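# Seat the hose connector fully on the tap

## Task

Slide the hose connector onto the tap until it is fully seated, and make sure the pipe frame is still upright at the end.

## Robot and tools

ROBOT. Two arms, left_arm and right_arm, each with six joints and a parallel gripper. Every command row holds 14 plain numbers: the left arm's six joint angles and its opening, then the right arm's six angles and its opening. All 14 must be present even if only one arm should move. To keep an arm still, repeat its current 'Joint targets' angles and its present opening. A 0 in the opening slot is a real command, not a 'no change'.

JOINT ORDER in every row and in every per-joint list of a result: shoulder, elbow, waist, wrist pitch, wrist yaw, wrist roll. Rely on this order only. Joint numbers are absolute target angles in radians, in the same form the 'Joint positions' line prints. They are not offsets. Stated ranges: waist -2.618 to 3.054, shoulder 0.000 to 3.142, elbow 0.000 to 3.142, wrist pitch -1.571 to 1.571, wrist yaw -1.571 to 1.571, wrist roll -2.094 to 2.094. Wrist roll is reversed on both arms: its sign is flipped in what you send and in what comes back, so its range in your numbers is the negated stated range (a stated -0.5 to 2.0 would become -2.0 to 0.5). The true end of any joint may differ from the stated one by up to 0.059 rad. A target more than 0.059 past an end, and beyond the joint's present angle, makes the call be refused. A target past the real end gets clipped there, and the result may say 'joint sent to its limit'. Opening runs from -1 (closed) to +1 (fully open, pad gap 0.094 m).

FRAMES. The scene frame has its origin at table-top height midway between the nominal arm bases, +z up, +x out over the table, and left_arm on the +y side. Image left and right do not match arm names. Calibrated bases: left_arm at (+0.001, +0.247, 0) m, quat_wxyz (+1.000, 0, 0, -0.013); right_arm at (-0.026, -0.294, 0) m, quat_wxyz (+1.000, 0, 0, -0.004). Each arm reports its end_effector_position (m) and end_effector_quat_wxyz in its own base frame. Fixed cameras and the table are in the scene frame. Along the gripper's +z the fingers point, and they open along its y axis. The reported position is the point between the pads, roughly 1 cm short of the fingertips. It can be off by a few cm, more at long reach.

TOOLS.
execute_actions(actions, cameras): actions is a list of actions. Each action is a table of 1 to 15 rows of 14 numbers, one row per 1/30 s control step. A short table repeats its last row until 15 steps have run. An empty list only returns the state and images. The cameras argument lists the names whose images to return: cam_head_left, cam_head_right, cam_high, cam_left_wrist, cam_right_wrist. Null or ['all'] returns all of them, [] returns none, and an unknown name voids the call.
move(target, speed, blend, opening_speed, blocking, cameras): target is one 14-number row or a list of up to 15 rows, all of absolute joint angles. All joints travel together, so the hands sweep curves, and nothing avoids obstacles or the other arm. speed is in rad/s for the joint that has farthest to go, from 0.01 to 2 (default 0.5), either one value or one per target. blend is in rad and rounds corners at intermediate targets (default 0 stops at each). opening_speed is the rate of change per second on the -1..1 opening scale, at least 0.2; use a low value to close gently. With blocking=false, the call returns after about 0.5 s while the motion continues, and a new move takes over from wherever the old one is. The result adds a 'move:' line: done, off_target (at rest but a joint more than 0.035 rad away), moving, held, or fault; limits=held if steps were withheld; and, per arm, the worst-missing joint and the size of the miss.
wait(seconds): 0 to 10 s, holding the last commands. A running move carries on.
stop(): brakes a running move. It needs distance to brake, more after a fast motion.
zoom_image(camera, region): region is [x0, y0, x1, y1] in pixels of that camera's latest image (896x504, origin top-left), at most 504x504.
finished_scene(scene): ends the current scene, given as its integer number. It cannot be undone.

MOTION LIMITS. Per step, each joint target may lead the measured angle by at most 0.202 (waist), 0.258 (shoulder), 0.3 (elbow), 0.573 (wrist pitch), or 0.522 (wrist yaw, wrist roll) rad. If a target would shift the gripper more than 200 mm from where it is, that arm's targets are scaled back. Far goals therefore take several actions. Friction and load can leave joints short of their targets, and tiny turns may not happen.

RESULT LINES. 'Joint positions' and 'Joint velocities' list each arm's joints in the order above, followed by the pad gap in m. 'within noise' means the arm is still. 'Joint targets' shows what is being driven now. 'Tool commands' shows the present opening commands. grip_measured is the measured opening on the command scale. It reads slightly wide when empty and a few hundredths narrower than a hard part that is being squeezed. 'joint command not followed' means the clearance check changed a target. Joint torques (N m) follow the joint order, include arm weight, and for the first three joints wrap at ±28. MOTOR HOT appears near 75 °C. At 90 °C an over-temperature fault folds that arm for good, and it can come without a warning.

AVOID: fast contact, and pressing targets far beyond the contact point, since both push hard. Avoid collisions between the arms, dropping the connector, letting go of it while it moves, knocking the pipe frame over, and anything leaving the table. Also avoid holding stretched poses or straining against something unreachable, which heats the motors. Parts may get brief external tugs. To release, command an opening well above grip_measured.

Each tool is called as name(argument=value, ...), one argument or row to a line, values as JSON.

## Session

execute_actions(
  actions=[],
)

Scene clock: 0.00 s.
left_arm: end_effector_position=(+0.1639, -0.4195, +0.3089) grip_measured=+1.000 end_effector_quat_wxyz=(+0.535, +0.449, +0.714, -0.049) | right_arm: end_effector_position=(+0.2651, -0.1604, +0.3211) grip_measured=+1.000 end_effector_quat_wxyz=(+0.576, +0.699, +0.353, -0.236)
Joint names: [shoulder, elbow, waist, wrist pitch, wrist yaw, wrist roll]
Joint positions: left_arm=[1.562 1.503 -1.448 -0.529 -0.703 -0.063 0.094] | right_arm=[1.455 1.44 0.026 -1.329 1.336 -2.052 0.094]
Joint velocities: within noise
Joint torques (N m): no reading
Heat: left arm: 49 °C; right arm: 44 °C.
Joint targets: left_arm=[1.551 1.517 -1.448 -0.518 -0.704 -0.063] | right_arm=[1.446 1.452 0.026 -1.327 1.340 -2.052]
Tool commands: left_gripper/opening=+1.0 right_gripper/opening=+1.0

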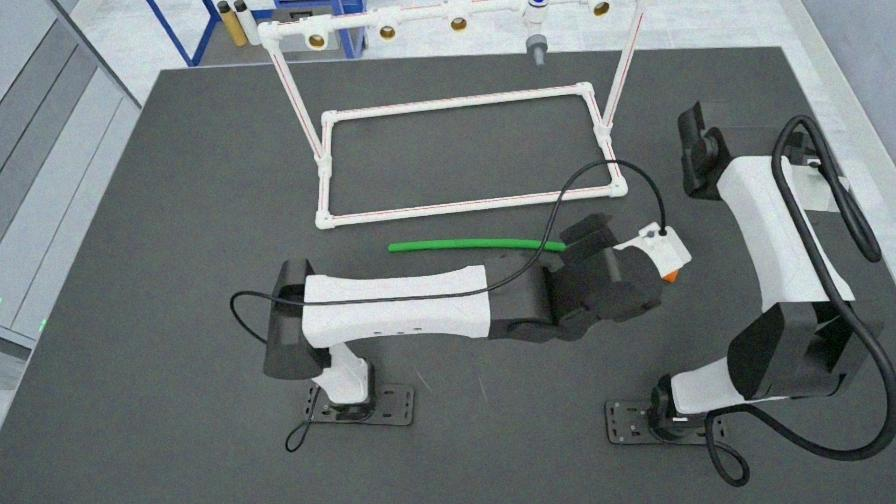

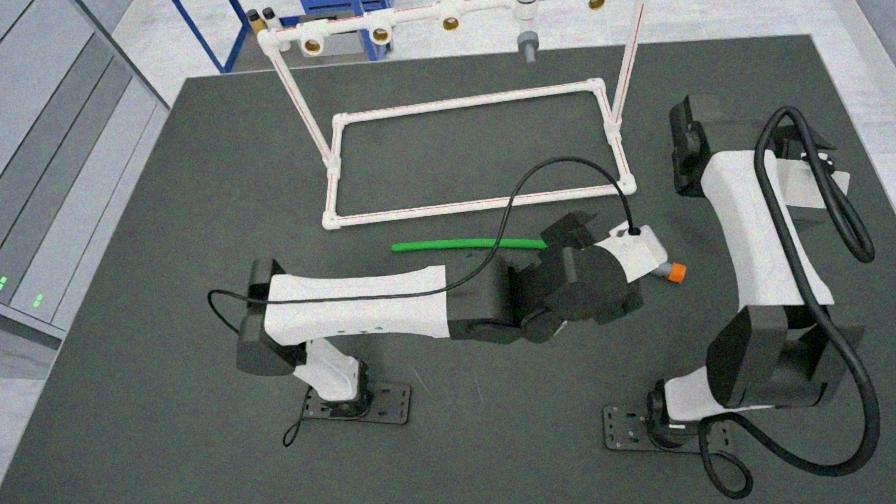

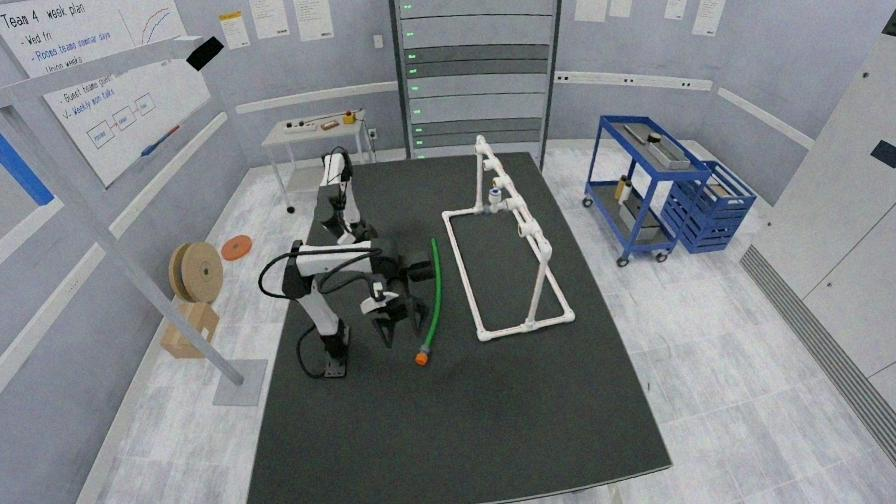

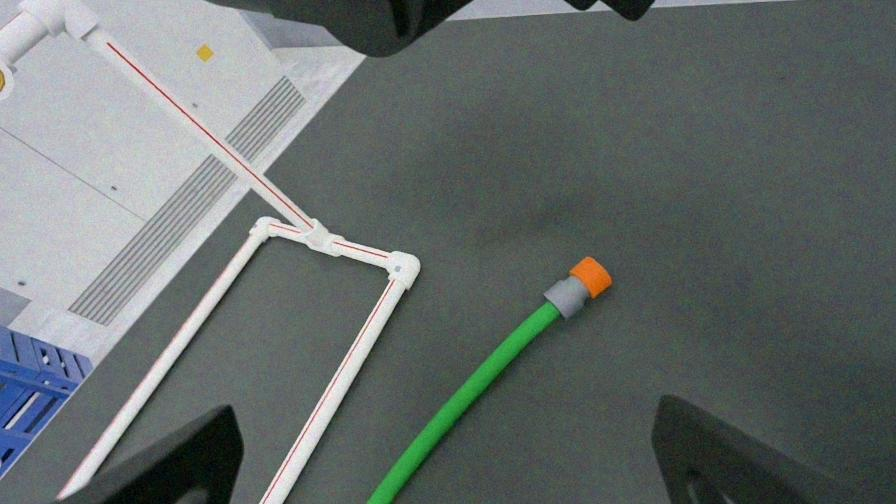

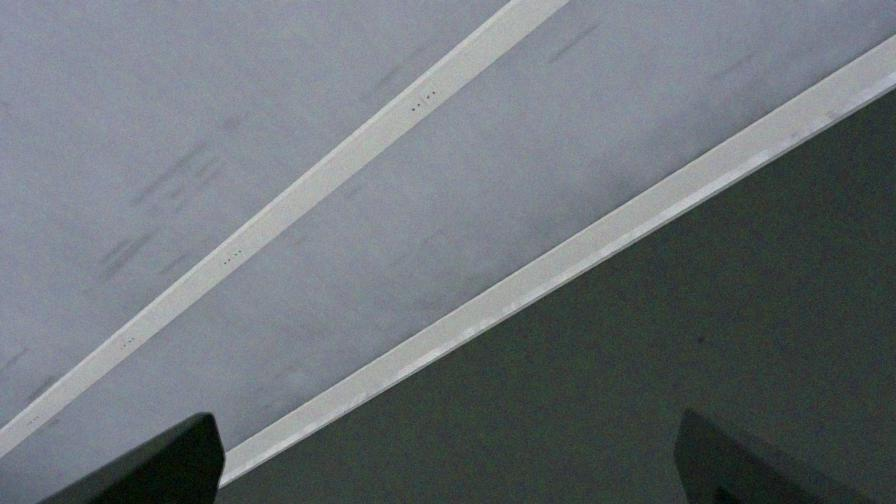

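zoom_image(
  camera="cam_head_left",
  region=[440, 0, 660, 120],
)

zoom_image(
  camera="cam_high",
  region=[380, 120, 600, 380],
)

zoom_image(
  camera="cam_left_wrist",
  region=[480, 220, 680, 360],
)

zoom_image(
  camera="cam_head_right",
  region=[440, 0, 660, 120],
)

zoom_image(
  camera="cam_high",
  region=[460, 160, 560, 240],
)

Scaled by 2.291 from the camera's 896x504 image, which has a finer 1280x720 frame.

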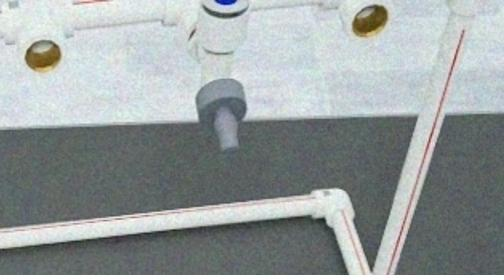

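Scaled by 1.938 from the camera's 896x504 image, which has a finer 1280x720 frame.

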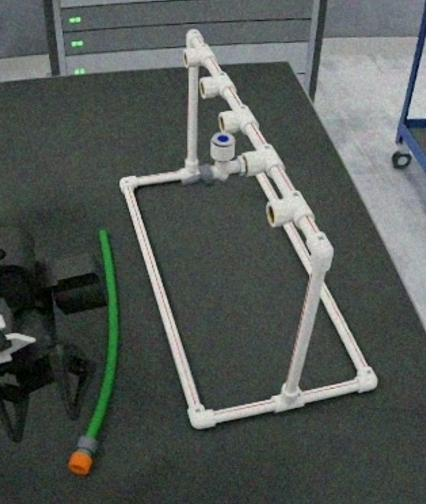

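Scaled by 2.520 from the camera's 896x504 image, which has a finer 1280x720 frame.

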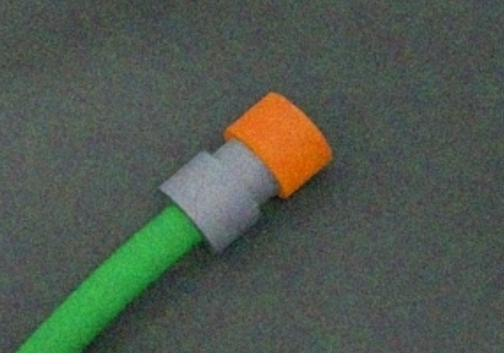

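Scaled by 2.291 from the camera's 896x504 image, which has a finer 1280x720 frame.

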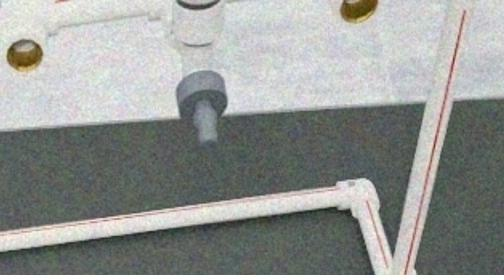

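Scaled by 5.040 from the camera's 896x504 image, which has a finer 1280x720 frame.

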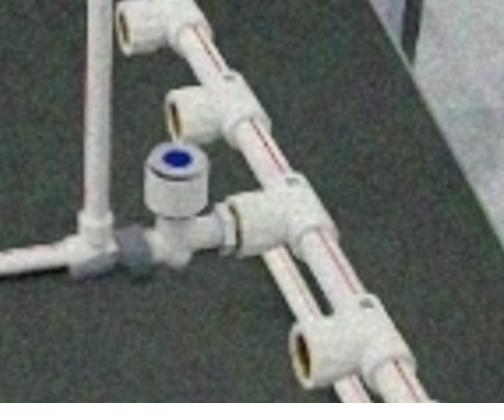

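move(
  target=[
    [1.2,1.2,-0.4,-0.1,0,0,1,1.446,1.452,0.026,-1.327,1.34,-2.052,1],
    [1.0,1.0,-0.4,-0.1,0,0,1,1.687,1.408,-0.183,-1.292,0,-1.69,1],
  ],
  speed=0.9,
)

Scene clock: 50.80 s.
left_arm: end_effector_position=(+0.3415, -0.1433, +0.3614) grip_measured=+1.000 end_effector_quat_wxyz=(+0.646, +0.152, +0.738, -0.123) | right_arm: end_effector_position=(+0.2954, -0.0546, +0.1212) grip_measured=+1.000 end_effector_quat_wxyz=(+0.001, +0.807, +0.590, -0.006)
Joint names: [shoulder, elbow, waist, wrist pitch, wrist yaw, wrist roll]
Joint positions: left_arm=[1.017 1.004 -0.403 -0.124 -0.012 -0.013 0.094] | right_arm=[1.684 1.409 -0.177 -1.302 0.011 -1.703 0.094]
Joint velocities: within noise
Joint torques (N m): left_arm=[-3.08 7.72 0.29 2.69 0.24 0.12] | right_arm=[-6.06 6.42 -0.61 0.26 -0.07 0.06]
Heat: left arm: 55 °C; right arm: 47 °C.
Joint targets: left_arm=[1.000 1.000 -0.400 -0.100 0.000 0.000] | right_arm=[1.687 1.408 -0.183 -1.292 0.000 -1.690]
move: done
camera_calibration:
cam_left_wrist: T_world_to_cam=[[-0.409652, -0.912014, -0.0204059, 0.015449], [-0.480531, 0.234748, -0.844975, 0.544967], [0.775419, -0.33634, -0.534416, -0.0276297], [0, 0, 0, 1]] pos_world=[0.289627, -0.123133, 0.446033]
cam_right_wrist: T_world_to_cam=[[-0.949382, 0.313295, 0.0227869, 0.293622], [0.295646, 0.866676, 0.401829, -0.0466924], [0.106142, 0.388226, -0.915431, 0.186968], [0, 0, 0, 1]] pos_world=[0.272718, -0.124109, 0.183228]

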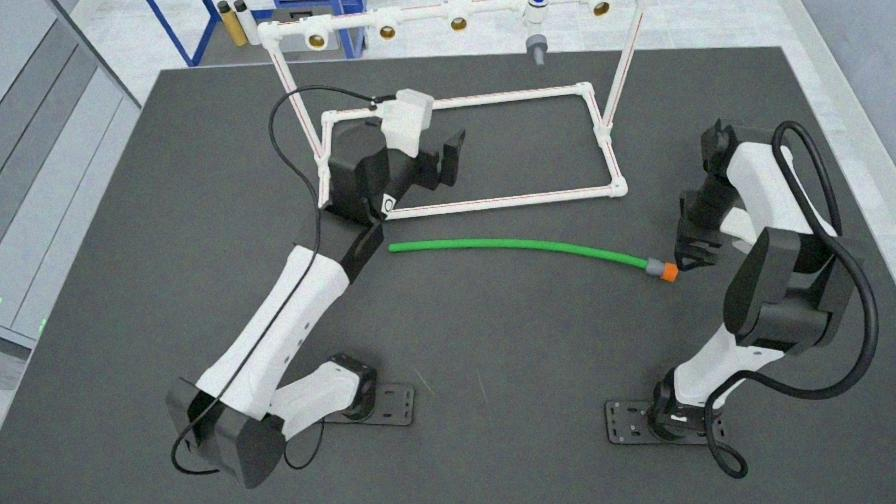

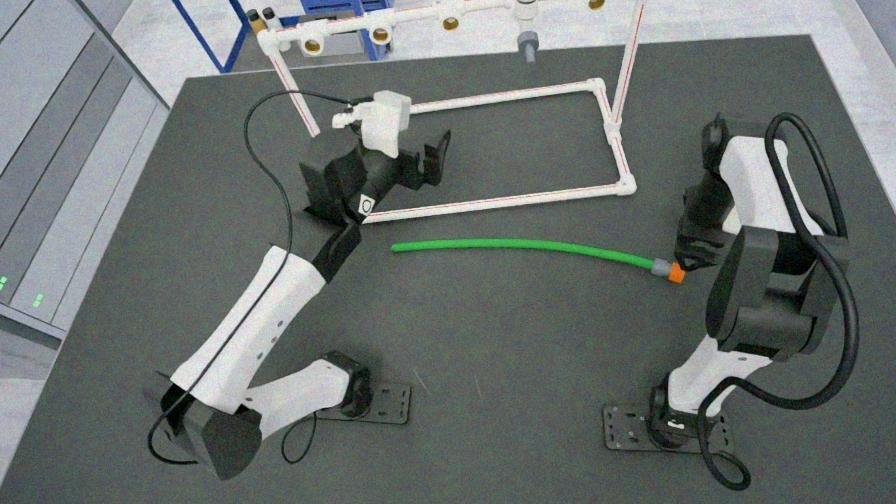

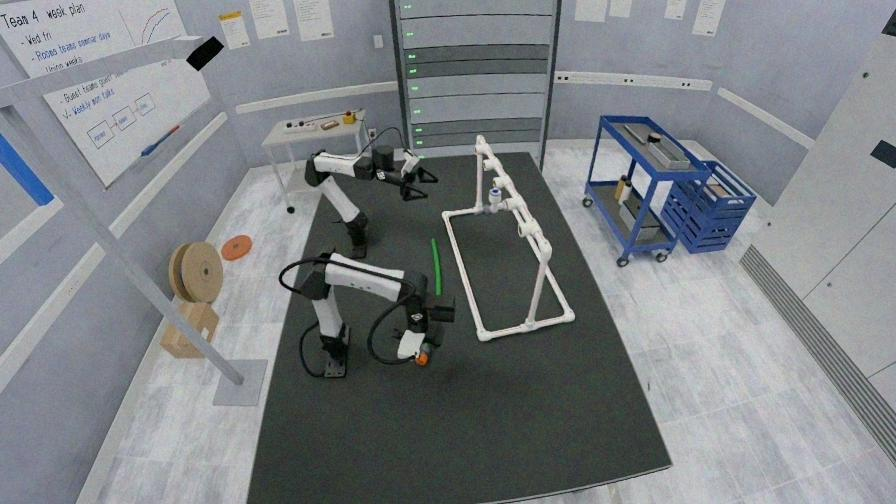

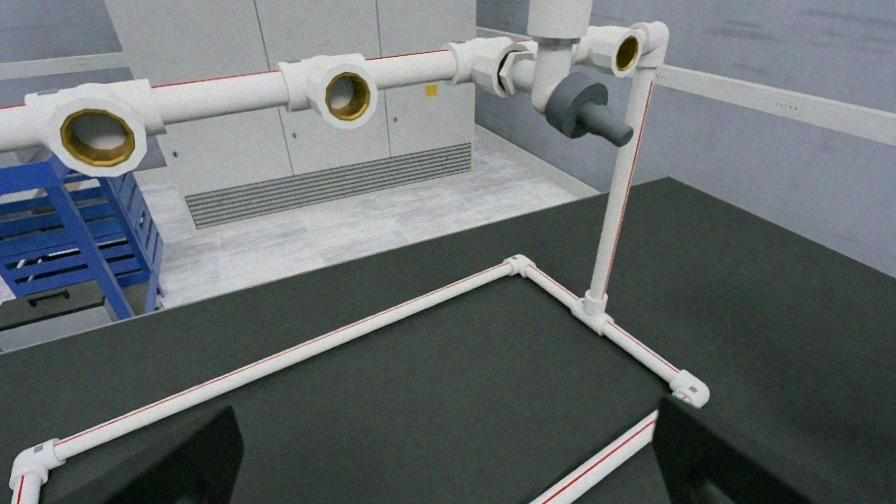

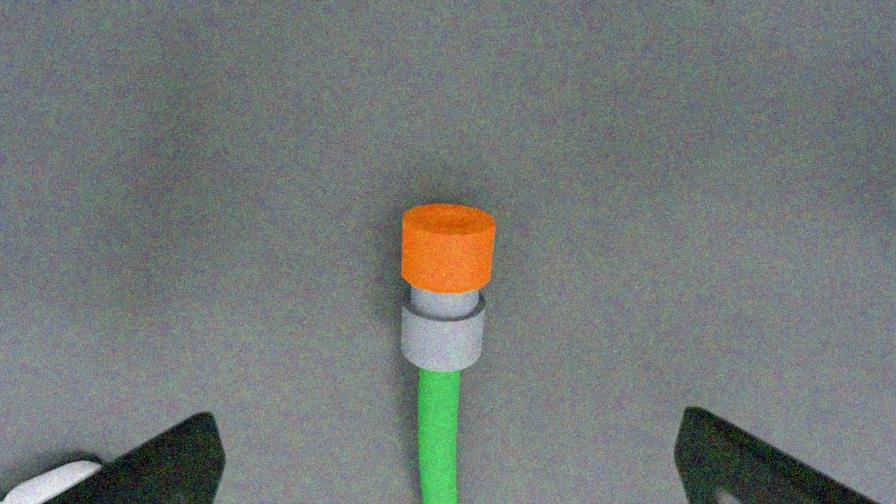

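move(
  target=[1.0,1.0,-0.4,-0.1,0,0,1,1.732,1.177,-0.119,-1.016,0,-1.827,1],
  speed=0.5,
  cameras=["cam_right_wrist","cam_head_right"],
)

Scene clock: 62.33 s.
left_arm: end_effector_position=(+0.3415, -0.1433, +0.3614) grip_measured=+1.000 end_effector_quat_wxyz=(+0.646, +0.152, +0.738, -0.123) | right_arm: end_effector_position=(+0.2971, -0.0387, +0.0504) grip_measured=+1.000 end_effector_quat_wxyz=(+0.000, +0.824, +0.566, -0.007)
Joint names: [shoulder, elbow, waist, wrist pitch, wrist yaw, wrist roll]
Joint positions: left_arm=[1.017 1.004 -0.403 -0.124 -0.012 -0.013 0.094] | right_arm=[1.731 1.177 -0.125 -1.027 0.009 -1.814 0.094]
Joint velocities: within noise
Joint torques (N m): left_arm=[-3.03 7.71 0.2 2.69 0.24 0.11] | right_arm=[-6.38 6.24 0.47 0.23 -0.08 -0.23]
Heat: left arm: 55 °C; right arm: 47 °C.
Joint targets: left_arm=[1.000 1.000 -0.400 -0.100 0.000 0.000] | right_arm=[1.732 1.177 -0.119 -1.016 0.000 -1.827]
move: done
camera_calibration:
cam_right_wrist: T_world_to_cam=[[-0.929287, 0.368466, 0.0256604, 0.287859], [0.347035, 0.847225, 0.402215, -0.0484691], [0.126462, 0.382678, -0.915186, 0.109548], [0, 0, 0, 1]] pos_world=[0.270471, -0.106924, 0.112366]
Images, in order (width x height): cam_head_right 896x504, cam_right_wrist 896x504.

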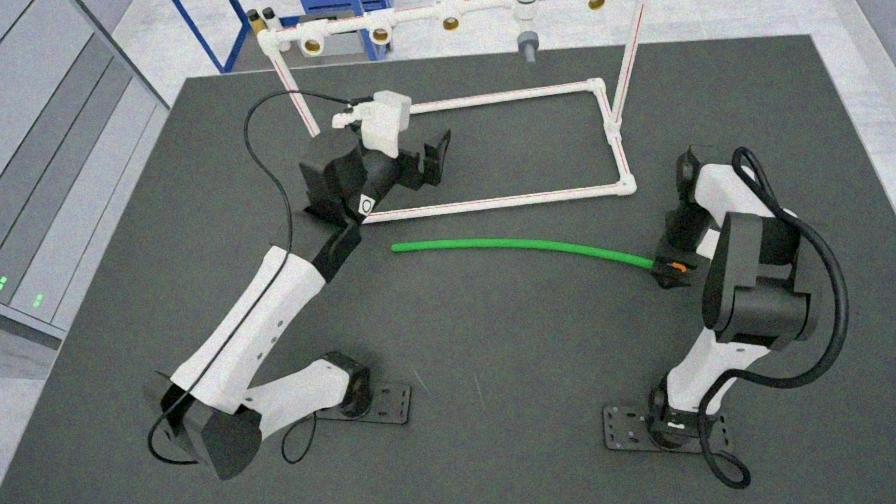

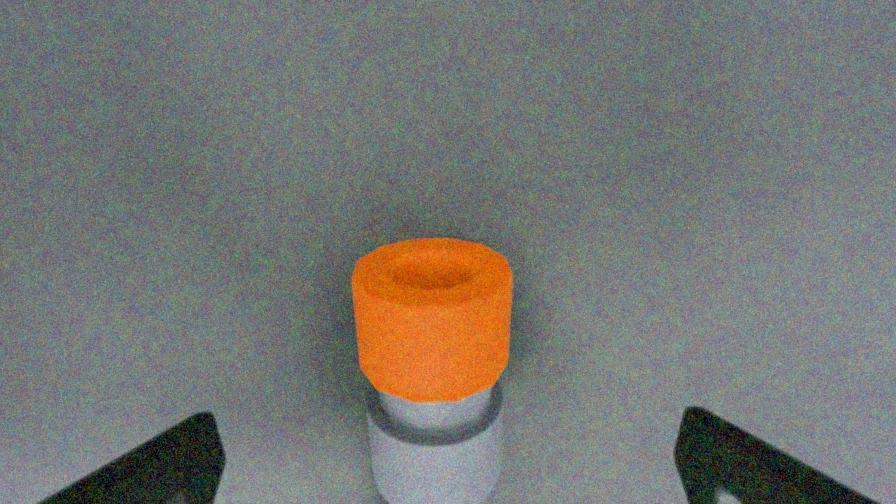

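move(
  target=[
    [1.0,1.0,-0.4,-0.1,0,0,1,1.777,1.0946,-0.128,-0.8886,0,-1.82,1],
    [1.0,1.0,-0.4,-0.1,0,0,1,1.777,1.0946,-0.128,-0.8886,0,-1.82,-0.6],
  ],
  speed=0.3,
  opening_speed=0.5,
  cameras=["cam_right_wrist","cam_head_right"],
)

Scene clock: 70.47 s.
left_arm: end_effector_position=(+0.3415, -0.1434, +0.3614) grip_measured=+1.000 end_effector_quat_wxyz=(+0.646, +0.152, +0.738, -0.123) | right_arm: end_effector_position=(+0.2983, -0.0389, +0.0192) grip_measured=-0.332 end_effector_quat_wxyz=(+0.002, +0.825, +0.566, -0.004)
Joint names: [shoulder, elbow, waist, wrist pitch, wrist yaw, wrist roll]
Joint positions: left_arm=[1.017 1.004 -0.403 -0.124 -0.012 -0.013 0.094] | right_arm=[1.774 1.096 -0.125 -0.897 0.009 -1.814 0.031]
Joint velocities: within noise
Joint torques (N m): left_arm=[-3.08 7.76 0.25 2.68 0.25 0.12] | right_arm=[-6.34 5.79 -0.31 0.23 -0.07 -0.15]
Heat: left arm: 56 °C; right arm: 46 °C.
Joint targets: left_arm=[1.000 1.000 -0.400 -0.100 0.000 0.000] | right_arm=[1.777 1.095 -0.128 -0.888 0.000 -1.820]
move: done
camera_calibration:
cam_right_wrist: T_world_to_cam=[[-0.929143, 0.369193, 0.0197451, 0.289939], [0.345238, 0.847269, 0.403665, -0.0357267], [0.132301, 0.381879, -0.914694, 0.0791737], [0, 0, 0, 1]] pos_world=[0.271254, -0.107008, 0.0811165]
Images, in order (width x height): cam_head_right 896x504, cam_right_wrist 896x504.

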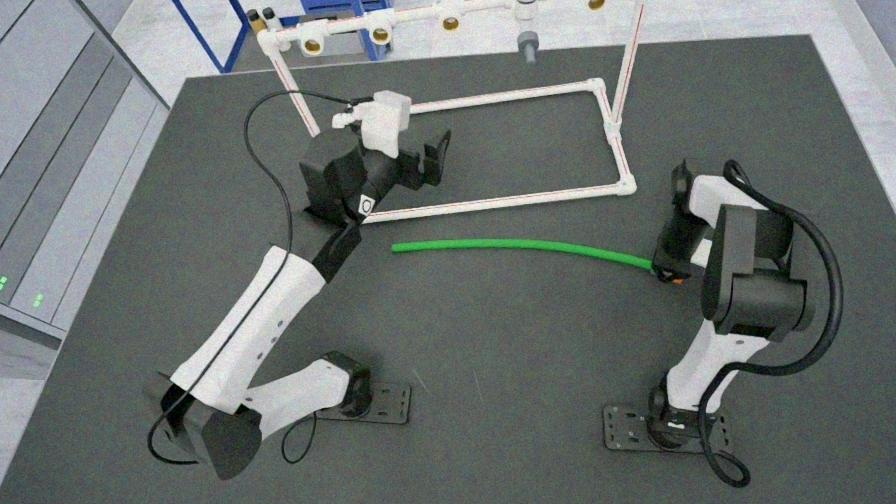

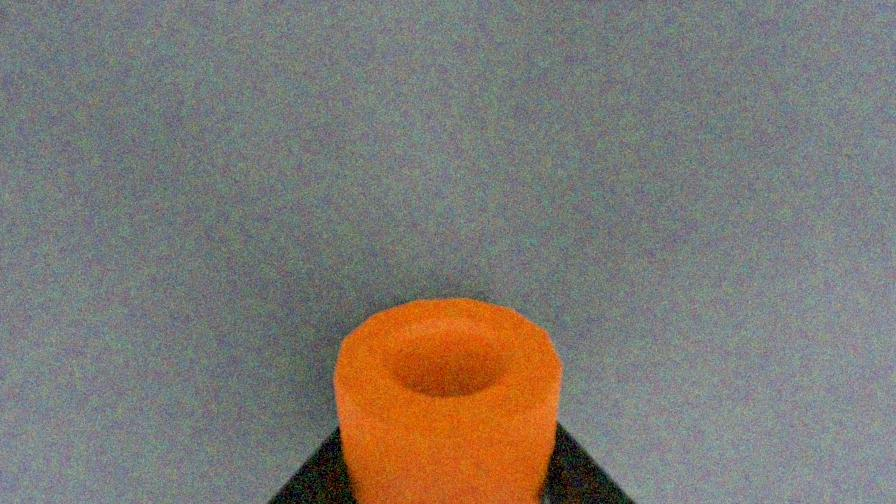

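move(
  target=[
    [1.0,1.0,-0.4,-0.1,0,0,1,1.777,1.0946,-0.128,-0.8886,0,-1.82,1],
    [1.0,1.0,-0.4,-0.1,0,0,1,1.687,1.408,-0.128,-1.292,0,-1.82,1],
    [1.0,1.0,-0.4,-0.1,0,0,1,1.687,1.408,-0.128,-1.292,0,1.325,1],
  ],
  speed=[0.5,0.5,1.2],
  opening_speed=1.5,
  cameras=["cam_right_wrist"],
)

move(
  target=[1.0,1.0,-0.4,-0.1,0,0,1,1.732,1.177,-0.128,-1.016,0,1.325,1],
  cameras=["cam_right_wrist"],
)

Scene clock: 105.97 s.
left_arm: end_effector_position=(+0.3415, -0.1434, +0.3614) grip_measured=+1.000 end_effector_quat_wxyz=(+0.646, +0.152, +0.738, -0.123) | right_arm: end_effector_position=(+0.2966, -0.0384, +0.1083) grip_measured=+0.998 end_effector_quat_wxyz=(-0.016, -0.559, +0.829, +0.009)
Joint names: [shoulder, elbow, waist, wrist pitch, wrist yaw, wrist roll]
Joint positions: left_arm=[1.017 1.004 -0.403 -0.124 -0.012 -0.013 0.094] | right_arm=[1.71 1.387 -0.125 -1.284 0.007 1.311 0.094]
Joint velocities: within noise
Joint torques (N m): left_arm=[-3.12 7.76 0.23 2.7 0.25 0.11] | right_arm=[-8.49 8.66 -0.31 0.06 -0.19 0.05]
Heat: left arm: 57 °C; right arm: 48 °C.
Joint targets: left_arm=[1.000 1.000 -0.400 -0.100 0.000 0.000] | right_arm=[1.687 1.408 -0.128 -1.292 0.000 1.325]
move: done
camera_calibration:
cam_right_wrist: T_world_to_cam=[[0.923402, -0.383544, -0.0149334, -0.288196], [-0.340861, -0.837285, 0.427513, 0.0646843], [-0.176474, -0.389676, -0.903886, 0.22144], [0, 0, 0, 1]] pos_world=[0.327247, 0.0299132, 0.168199]
Images, in order (width x height): cam_right_wrist 896x504.

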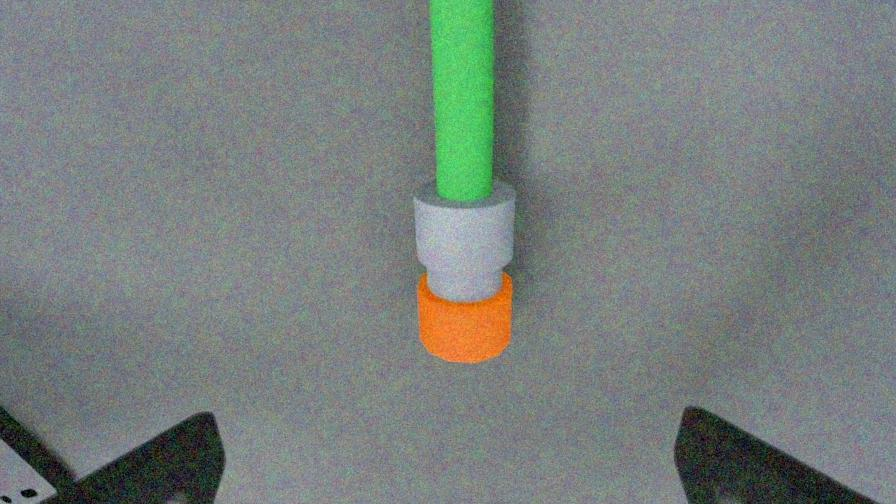

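Scene clock: 107.27 s.
left_arm: end_effector_position=(+0.3415, -0.1434, +0.3614) grip_measured=+1.000 end_effector_quat_wxyz=(+0.646, +0.152, +0.738, -0.123) | right_arm: end_effector_position=(+0.2968, -0.0384, +0.0502) grip_measured=+0.998 end_effector_quat_wxyz=(-0.007, -0.559, +0.829, +0.001)
Joint names: [shoulder, elbow, waist, wrist pitch, wrist yaw, wrist roll]
Joint positions: left_arm=[1.017 1.004 -0.403 -0.124 -0.012 -0.013 0.094] | right_arm=[1.731 1.177 -0.125 -1.028 0.007 1.312 0.094]
Joint velocities: within noise
Joint torques (N m): left_arm=[-3.12 7.73 0.25 2.68 0.26 0.11] | right_arm=[-6.42 6.31 -0.32 0.28 -0.19 0.06]
Heat: left arm: 57 °C; right arm: 48 °C.
Joint targets: left_arm=[1.000 1.000 -0.400 -0.100 0.000 0.000] | right_arm=[1.732 1.177 -0.128 -1.016 0.000 1.325]
move: done
camera_calibration:
cam_right_wrist: T_world_to_cam=[[0.923767, -0.382849, 0.00896245, -0.290498], [-0.350667, -0.836248, 0.421571, 0.0928154], [-0.153903, -0.392576, -0.906751, 0.162263], [0, 0, 0, 1]] pos_world=[0.325873, 0.0301006, 0.110608]
Images, in order (width x height): cam_right_wrist 896x504.

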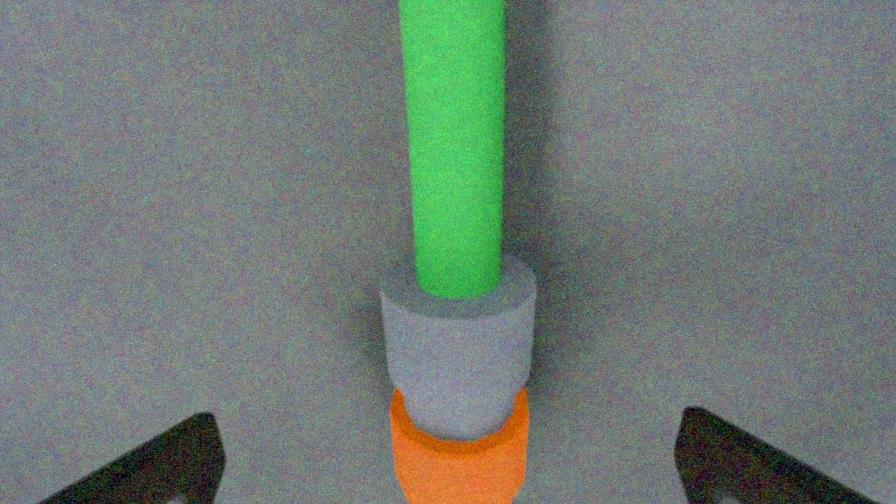

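move(
  target=[
    [1.0,1.0,-0.4,-0.1,0,0,1,1.777,1.0946,-0.128,-0.8886,0,1.325,1],
    [1.0,1.0,-0.4,-0.1,0,0,1,1.777,1.0946,-0.128,-0.8886,0,1.325,-0.9],
  ],
  speed=0.3,
  opening_speed=0.5,
  cameras=["cam_right_wrist"],
)

move(
  target=[1.0,1.0,-0.4,-0.1,0,0,1,1.687,1.408,-0.128,-1.292,0,1.325,-0.9],
  speed=0.4,
)

Scene clock: 115.00 s.
left_arm: end_effector_position=(+0.3415, -0.1434, +0.3614) grip_measured=+1.000 end_effector_quat_wxyz=(+0.646, +0.152, +0.738, -0.123) | right_arm: end_effector_position=(+0.2978, -0.0386, +0.0192) grip_measured=-0.332 end_effector_quat_wxyz=(-0.005, -0.560, +0.829, -0.001)
Joint names: [shoulder, elbow, waist, wrist pitch, wrist yaw, wrist roll]
Joint positions: left_arm=[1.017 1.004 -0.403 -0.124 -0.012 -0.013 0.094] | right_arm=[1.774 1.096 -0.125 -0.899 0.007 1.313 0.031]
Joint velocities: within noise
Joint torques (N m): left_arm=[-3.11 7.75 0.25 2.69 0.24 0.1] | right_arm=[-6.37 5.82 -0.34 0.29 -0.19 0.06]
Heat: left arm: 57 °C; right arm: 48 °C.
Joint targets: left_arm=[1.000 1.000 -0.400 -0.100 0.000 0.000] | right_arm=[1.777 1.095 -0.128 -0.889 0.000 1.325]
move: done
camera_calibration:
cam_right_wrist: T_world_to_cam=[[0.923993, -0.382136, 0.014473, -0.291414], [-0.352417, -0.83622, 0.420166, 0.106674], [-0.148458, -0.393331, -0.907332, 0.13268], [0, 0, 0, 1]] pos_world=[0.326556, 0.0300301, 0.079782]
Images, in order (width x height): cam_right_wrist 896x504.

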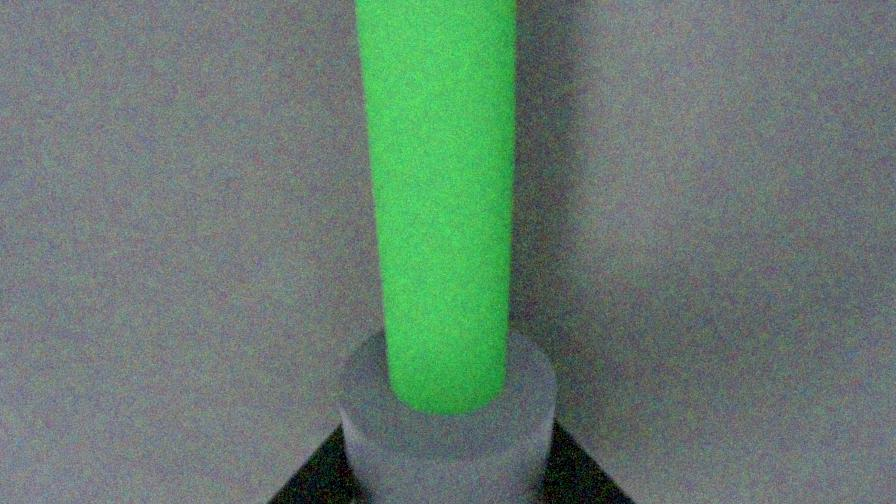

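Scene clock: 116.70 s.
left_arm: end_effector_position=(+0.3415, -0.1434, +0.3614) grip_measured=+1.000 end_effector_quat_wxyz=(+0.646, +0.152, +0.738, -0.123) | right_arm: end_effector_position=(+0.2959, -0.0383, +0.1059) grip_measured=-0.332 end_effector_quat_wxyz=(-0.019, -0.560, +0.828, +0.012)
Joint names: [shoulder, elbow, waist, wrist pitch, wrist yaw, wrist roll]
Joint positions: left_arm=[1.017 1.004 -0.403 -0.124 -0.012 -0.013 0.094] | right_arm=[1.715 1.383 -0.125 -1.282 0.007 1.313 0.031]
Joint velocities: within noise
Joint torques (N m): left_arm=[-3.11 7.76 0.23 2.68 0.25 0.11] | right_arm=[-8.95 9.02 -0.36 0.05 -0.19 0.06]
Heat: left arm: 57 °C; right arm: 49 °C.
Joint targets: left_arm=[1.000 1.000 -0.400 -0.100 0.000 0.000] | right_arm=[1.687 1.408 -0.128 -1.292 0.000 1.325]
move: done
camera_calibration:
cam_left_wrist: T_world_to_cam=[[-0.409997, -0.91186, -0.020354, 0.0155046], [-0.48046, 0.234889, -0.844977, 0.544966], [0.775281, -0.336659, -0.534416, -0.0276294], [0, 0, 0, 1]] pos_world=[0.289611, -0.12317, 0.446033]
cam_right_wrist: T_world_to_cam=[[0.923844, -0.382117, -0.0223156, -0.286871], [-0.336339, -0.838234, 0.429231, 0.0640051], [-0.182722, -0.389037, -0.902919, 0.220934], [0, 0, 0, 1]] pos_world=[0.326921, 0.0299844, 0.165611]

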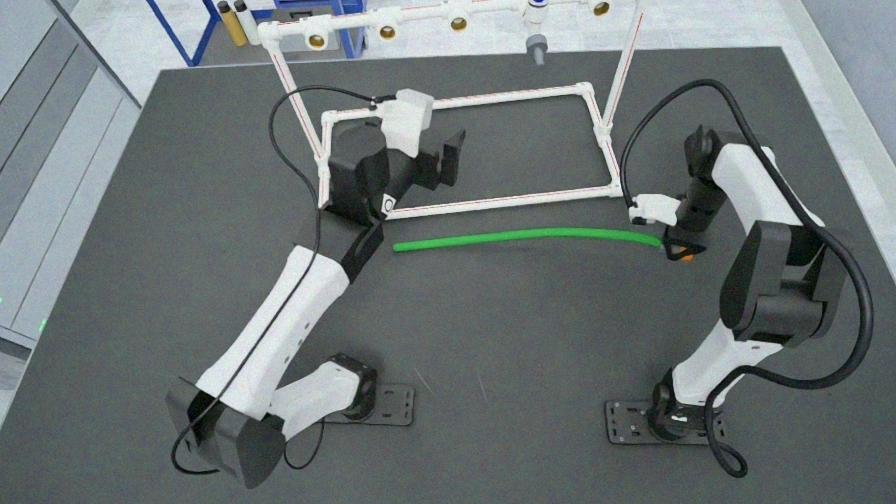

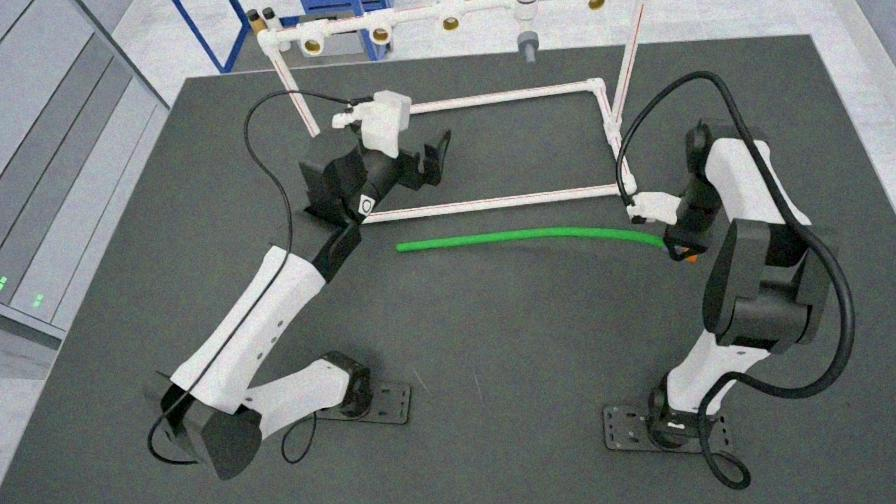

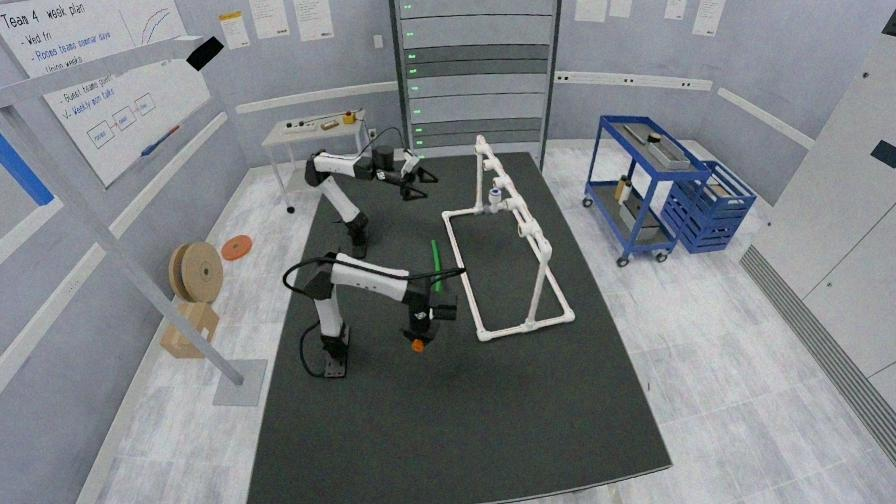

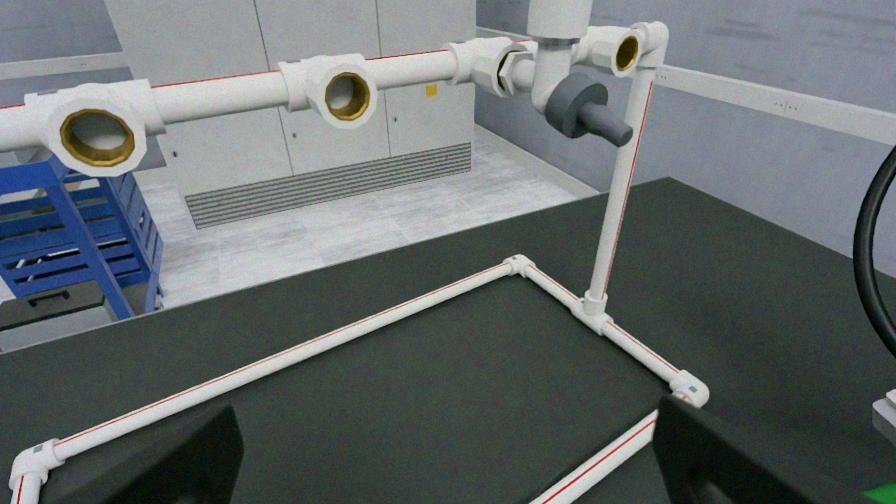

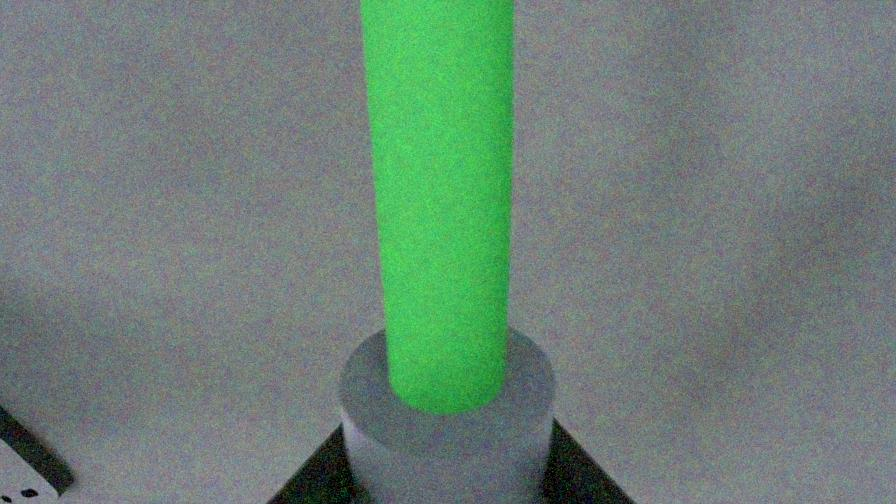

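move(
  target=[
    [1.0,1.0,-0.4,-0.1,0,0,1,1.70,1.6,-0.05,-0.6,-0.8,1.45,-0.9],
    [1.0,1.0,-0.4,-0.1,0,0,1,1.83,1.633,0.084,0.197,-1.57,1.571,-0.9],
  ],
  speed=0.6,
  blend=0.2,
)

Scene clock: 127.87 s.
left_arm: end_effector_position=(+0.3415, -0.1434, +0.3614) grip_measured=+1.000 end_effector_quat_wxyz=(+0.646, +0.152, +0.738, -0.123) | right_arm: end_effector_position=(+0.4012, +0.2042, +0.3696) grip_measured=-0.332 end_effector_quat_wxyz=(+0.706, -0.707, -0.009, +0.035)
Joint names: [shoulder, elbow, waist, wrist pitch, wrist yaw, wrist roll]
Joint positions: left_arm=[1.017 1.004 -0.403 -0.124 -0.012 -0.013 0.094] | right_arm=[1.827 1.602 0.079 0.187 -1.554 1.572 0.031]
Joint velocities: within noise
Joint torques (N m): left_arm=[-3.07 7.73 0.31 2.71 0.25 0.11] | right_arm=[-8.13 10.8 0.42 1.16 -0.27 -0.16]
Heat: left arm: 57 °C; right arm: 51 °C.
Joint targets: left_arm=[1.000 1.000 -0.400 -0.100 0.000 0.000] | right_arm=[1.830 1.633 0.084 0.197 -1.568 1.571]
joint sent to its limit (right arm) — the wrist yaw, lower limit.
move: done
camera_calibration:
cam_left_wrist: T_world_to_cam=[[-0.409997, -0.91186, -0.020354, 0.0155046], [-0.48046, 0.234889, -0.844977, 0.544966], [0.775281, -0.336659, -0.534416, -0.0276294], [0, 0, 0, 1]] pos_world=[0.289611, -0.12317, 0.446033]
cam_right_wrist: T_world_to_cam=[[0.0484841, -0.0145248, 0.998718, -0.386755], [0.933406, -0.355253, -0.05048, -0.241204], [0.355531, 0.934657, -0.00366662, -0.245923], [0, 0, 0, 1]] pos_world=[0.331326, 0.138548, 0.373181]

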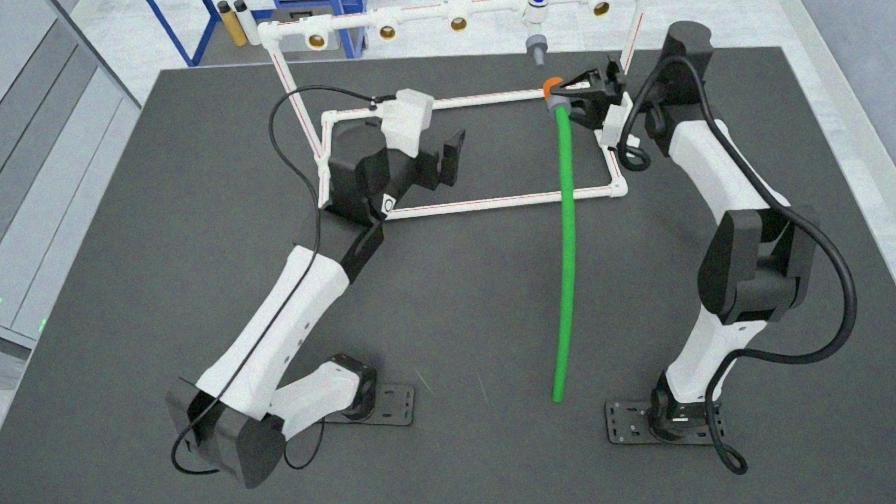

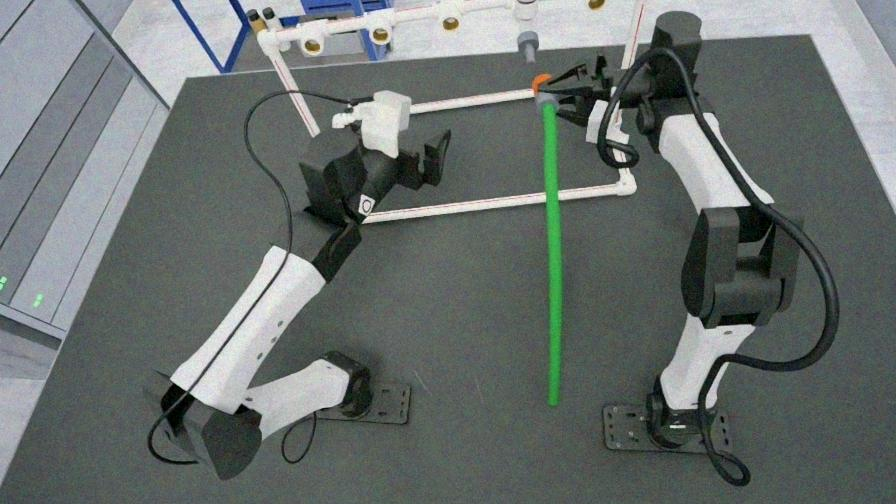

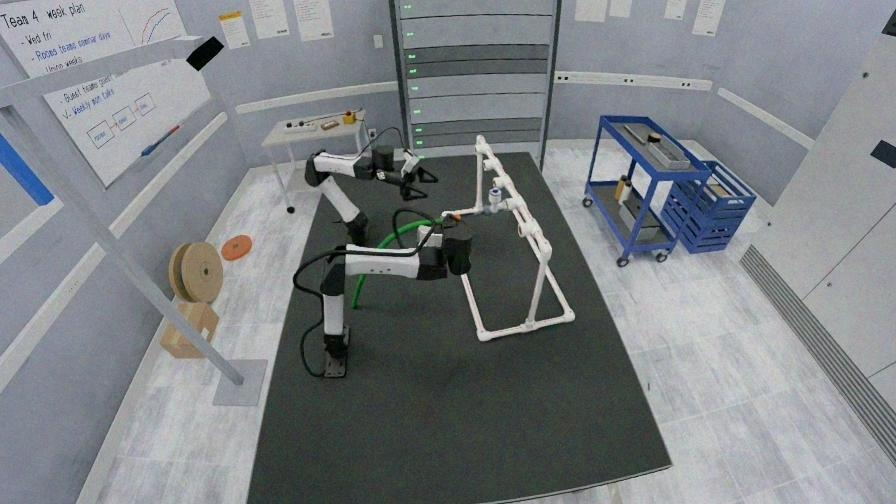

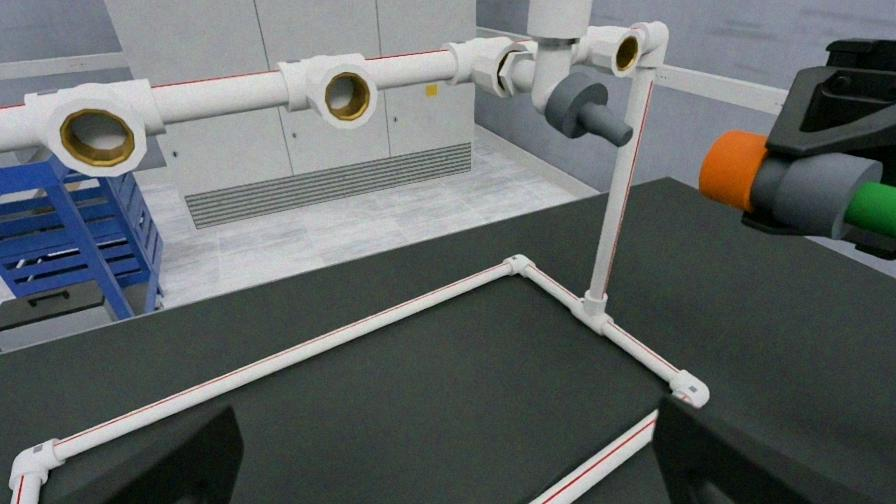

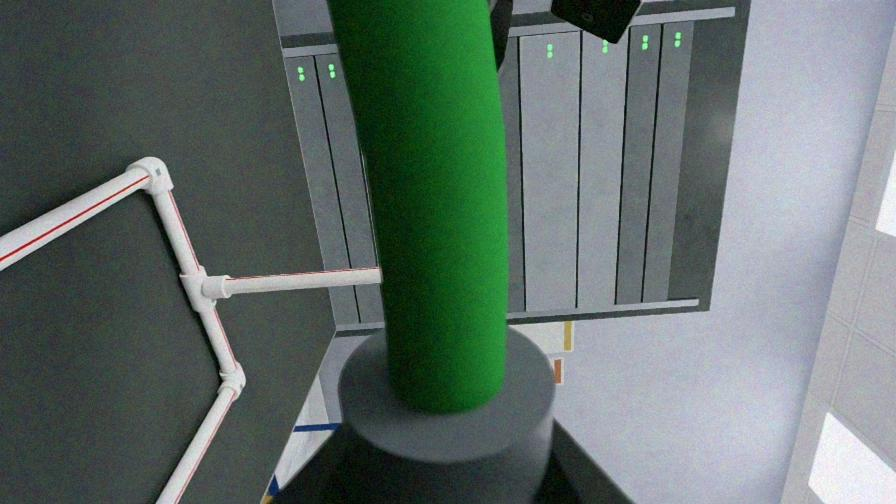

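zoom_image(
  camera="cam_head_left",
  region=[490, 10, 620, 140],
)

zoom_image(
  camera="cam_head_right",
  region=[480, 10, 610, 140],
)

zoom_image(
  camera="cam_left_wrist",
  region=[520, 40, 896, 260],
)

zoom_image(
  camera="cam_high",
  region=[420, 170, 530, 260],
)

Scaled by 3.877 from the camera's 896x504 image, which has a finer 1280x720 frame.

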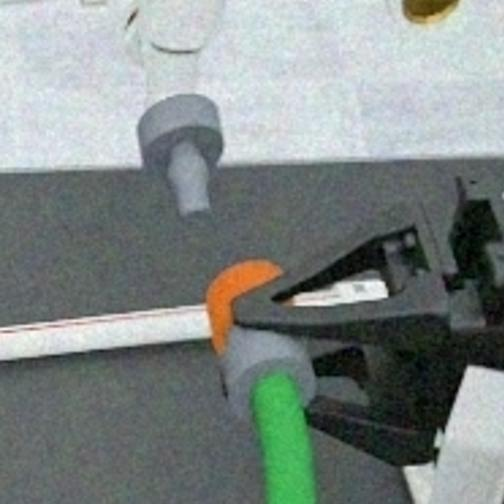

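Scaled by 3.877 from the camera's 896x504 image, which has a finer 1280x720 frame.

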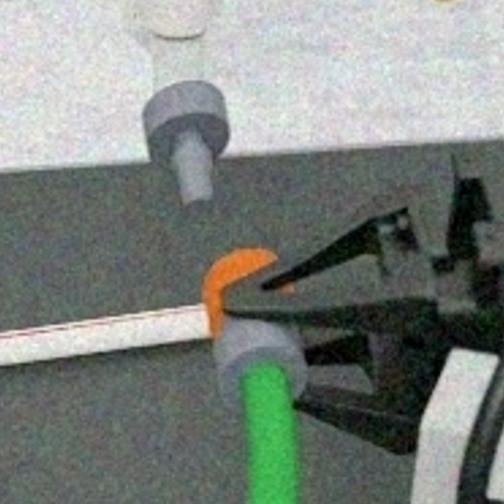

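Scaled by 1.340 from the camera's 896x504 image, which has a finer 1280x720 frame.

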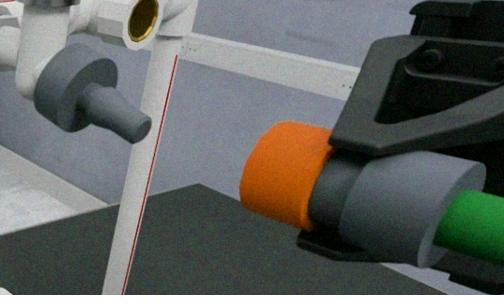

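Scaled by 4.582 from the camera's 896x504 image, which has a finer 1280x720 frame.

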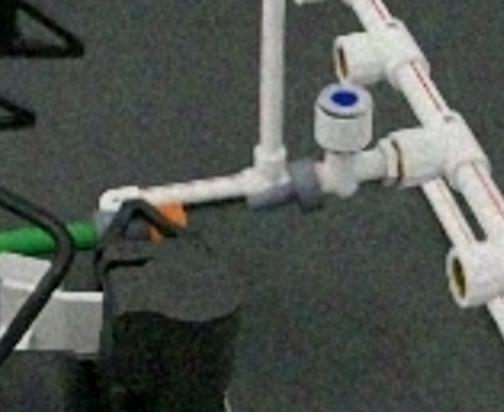

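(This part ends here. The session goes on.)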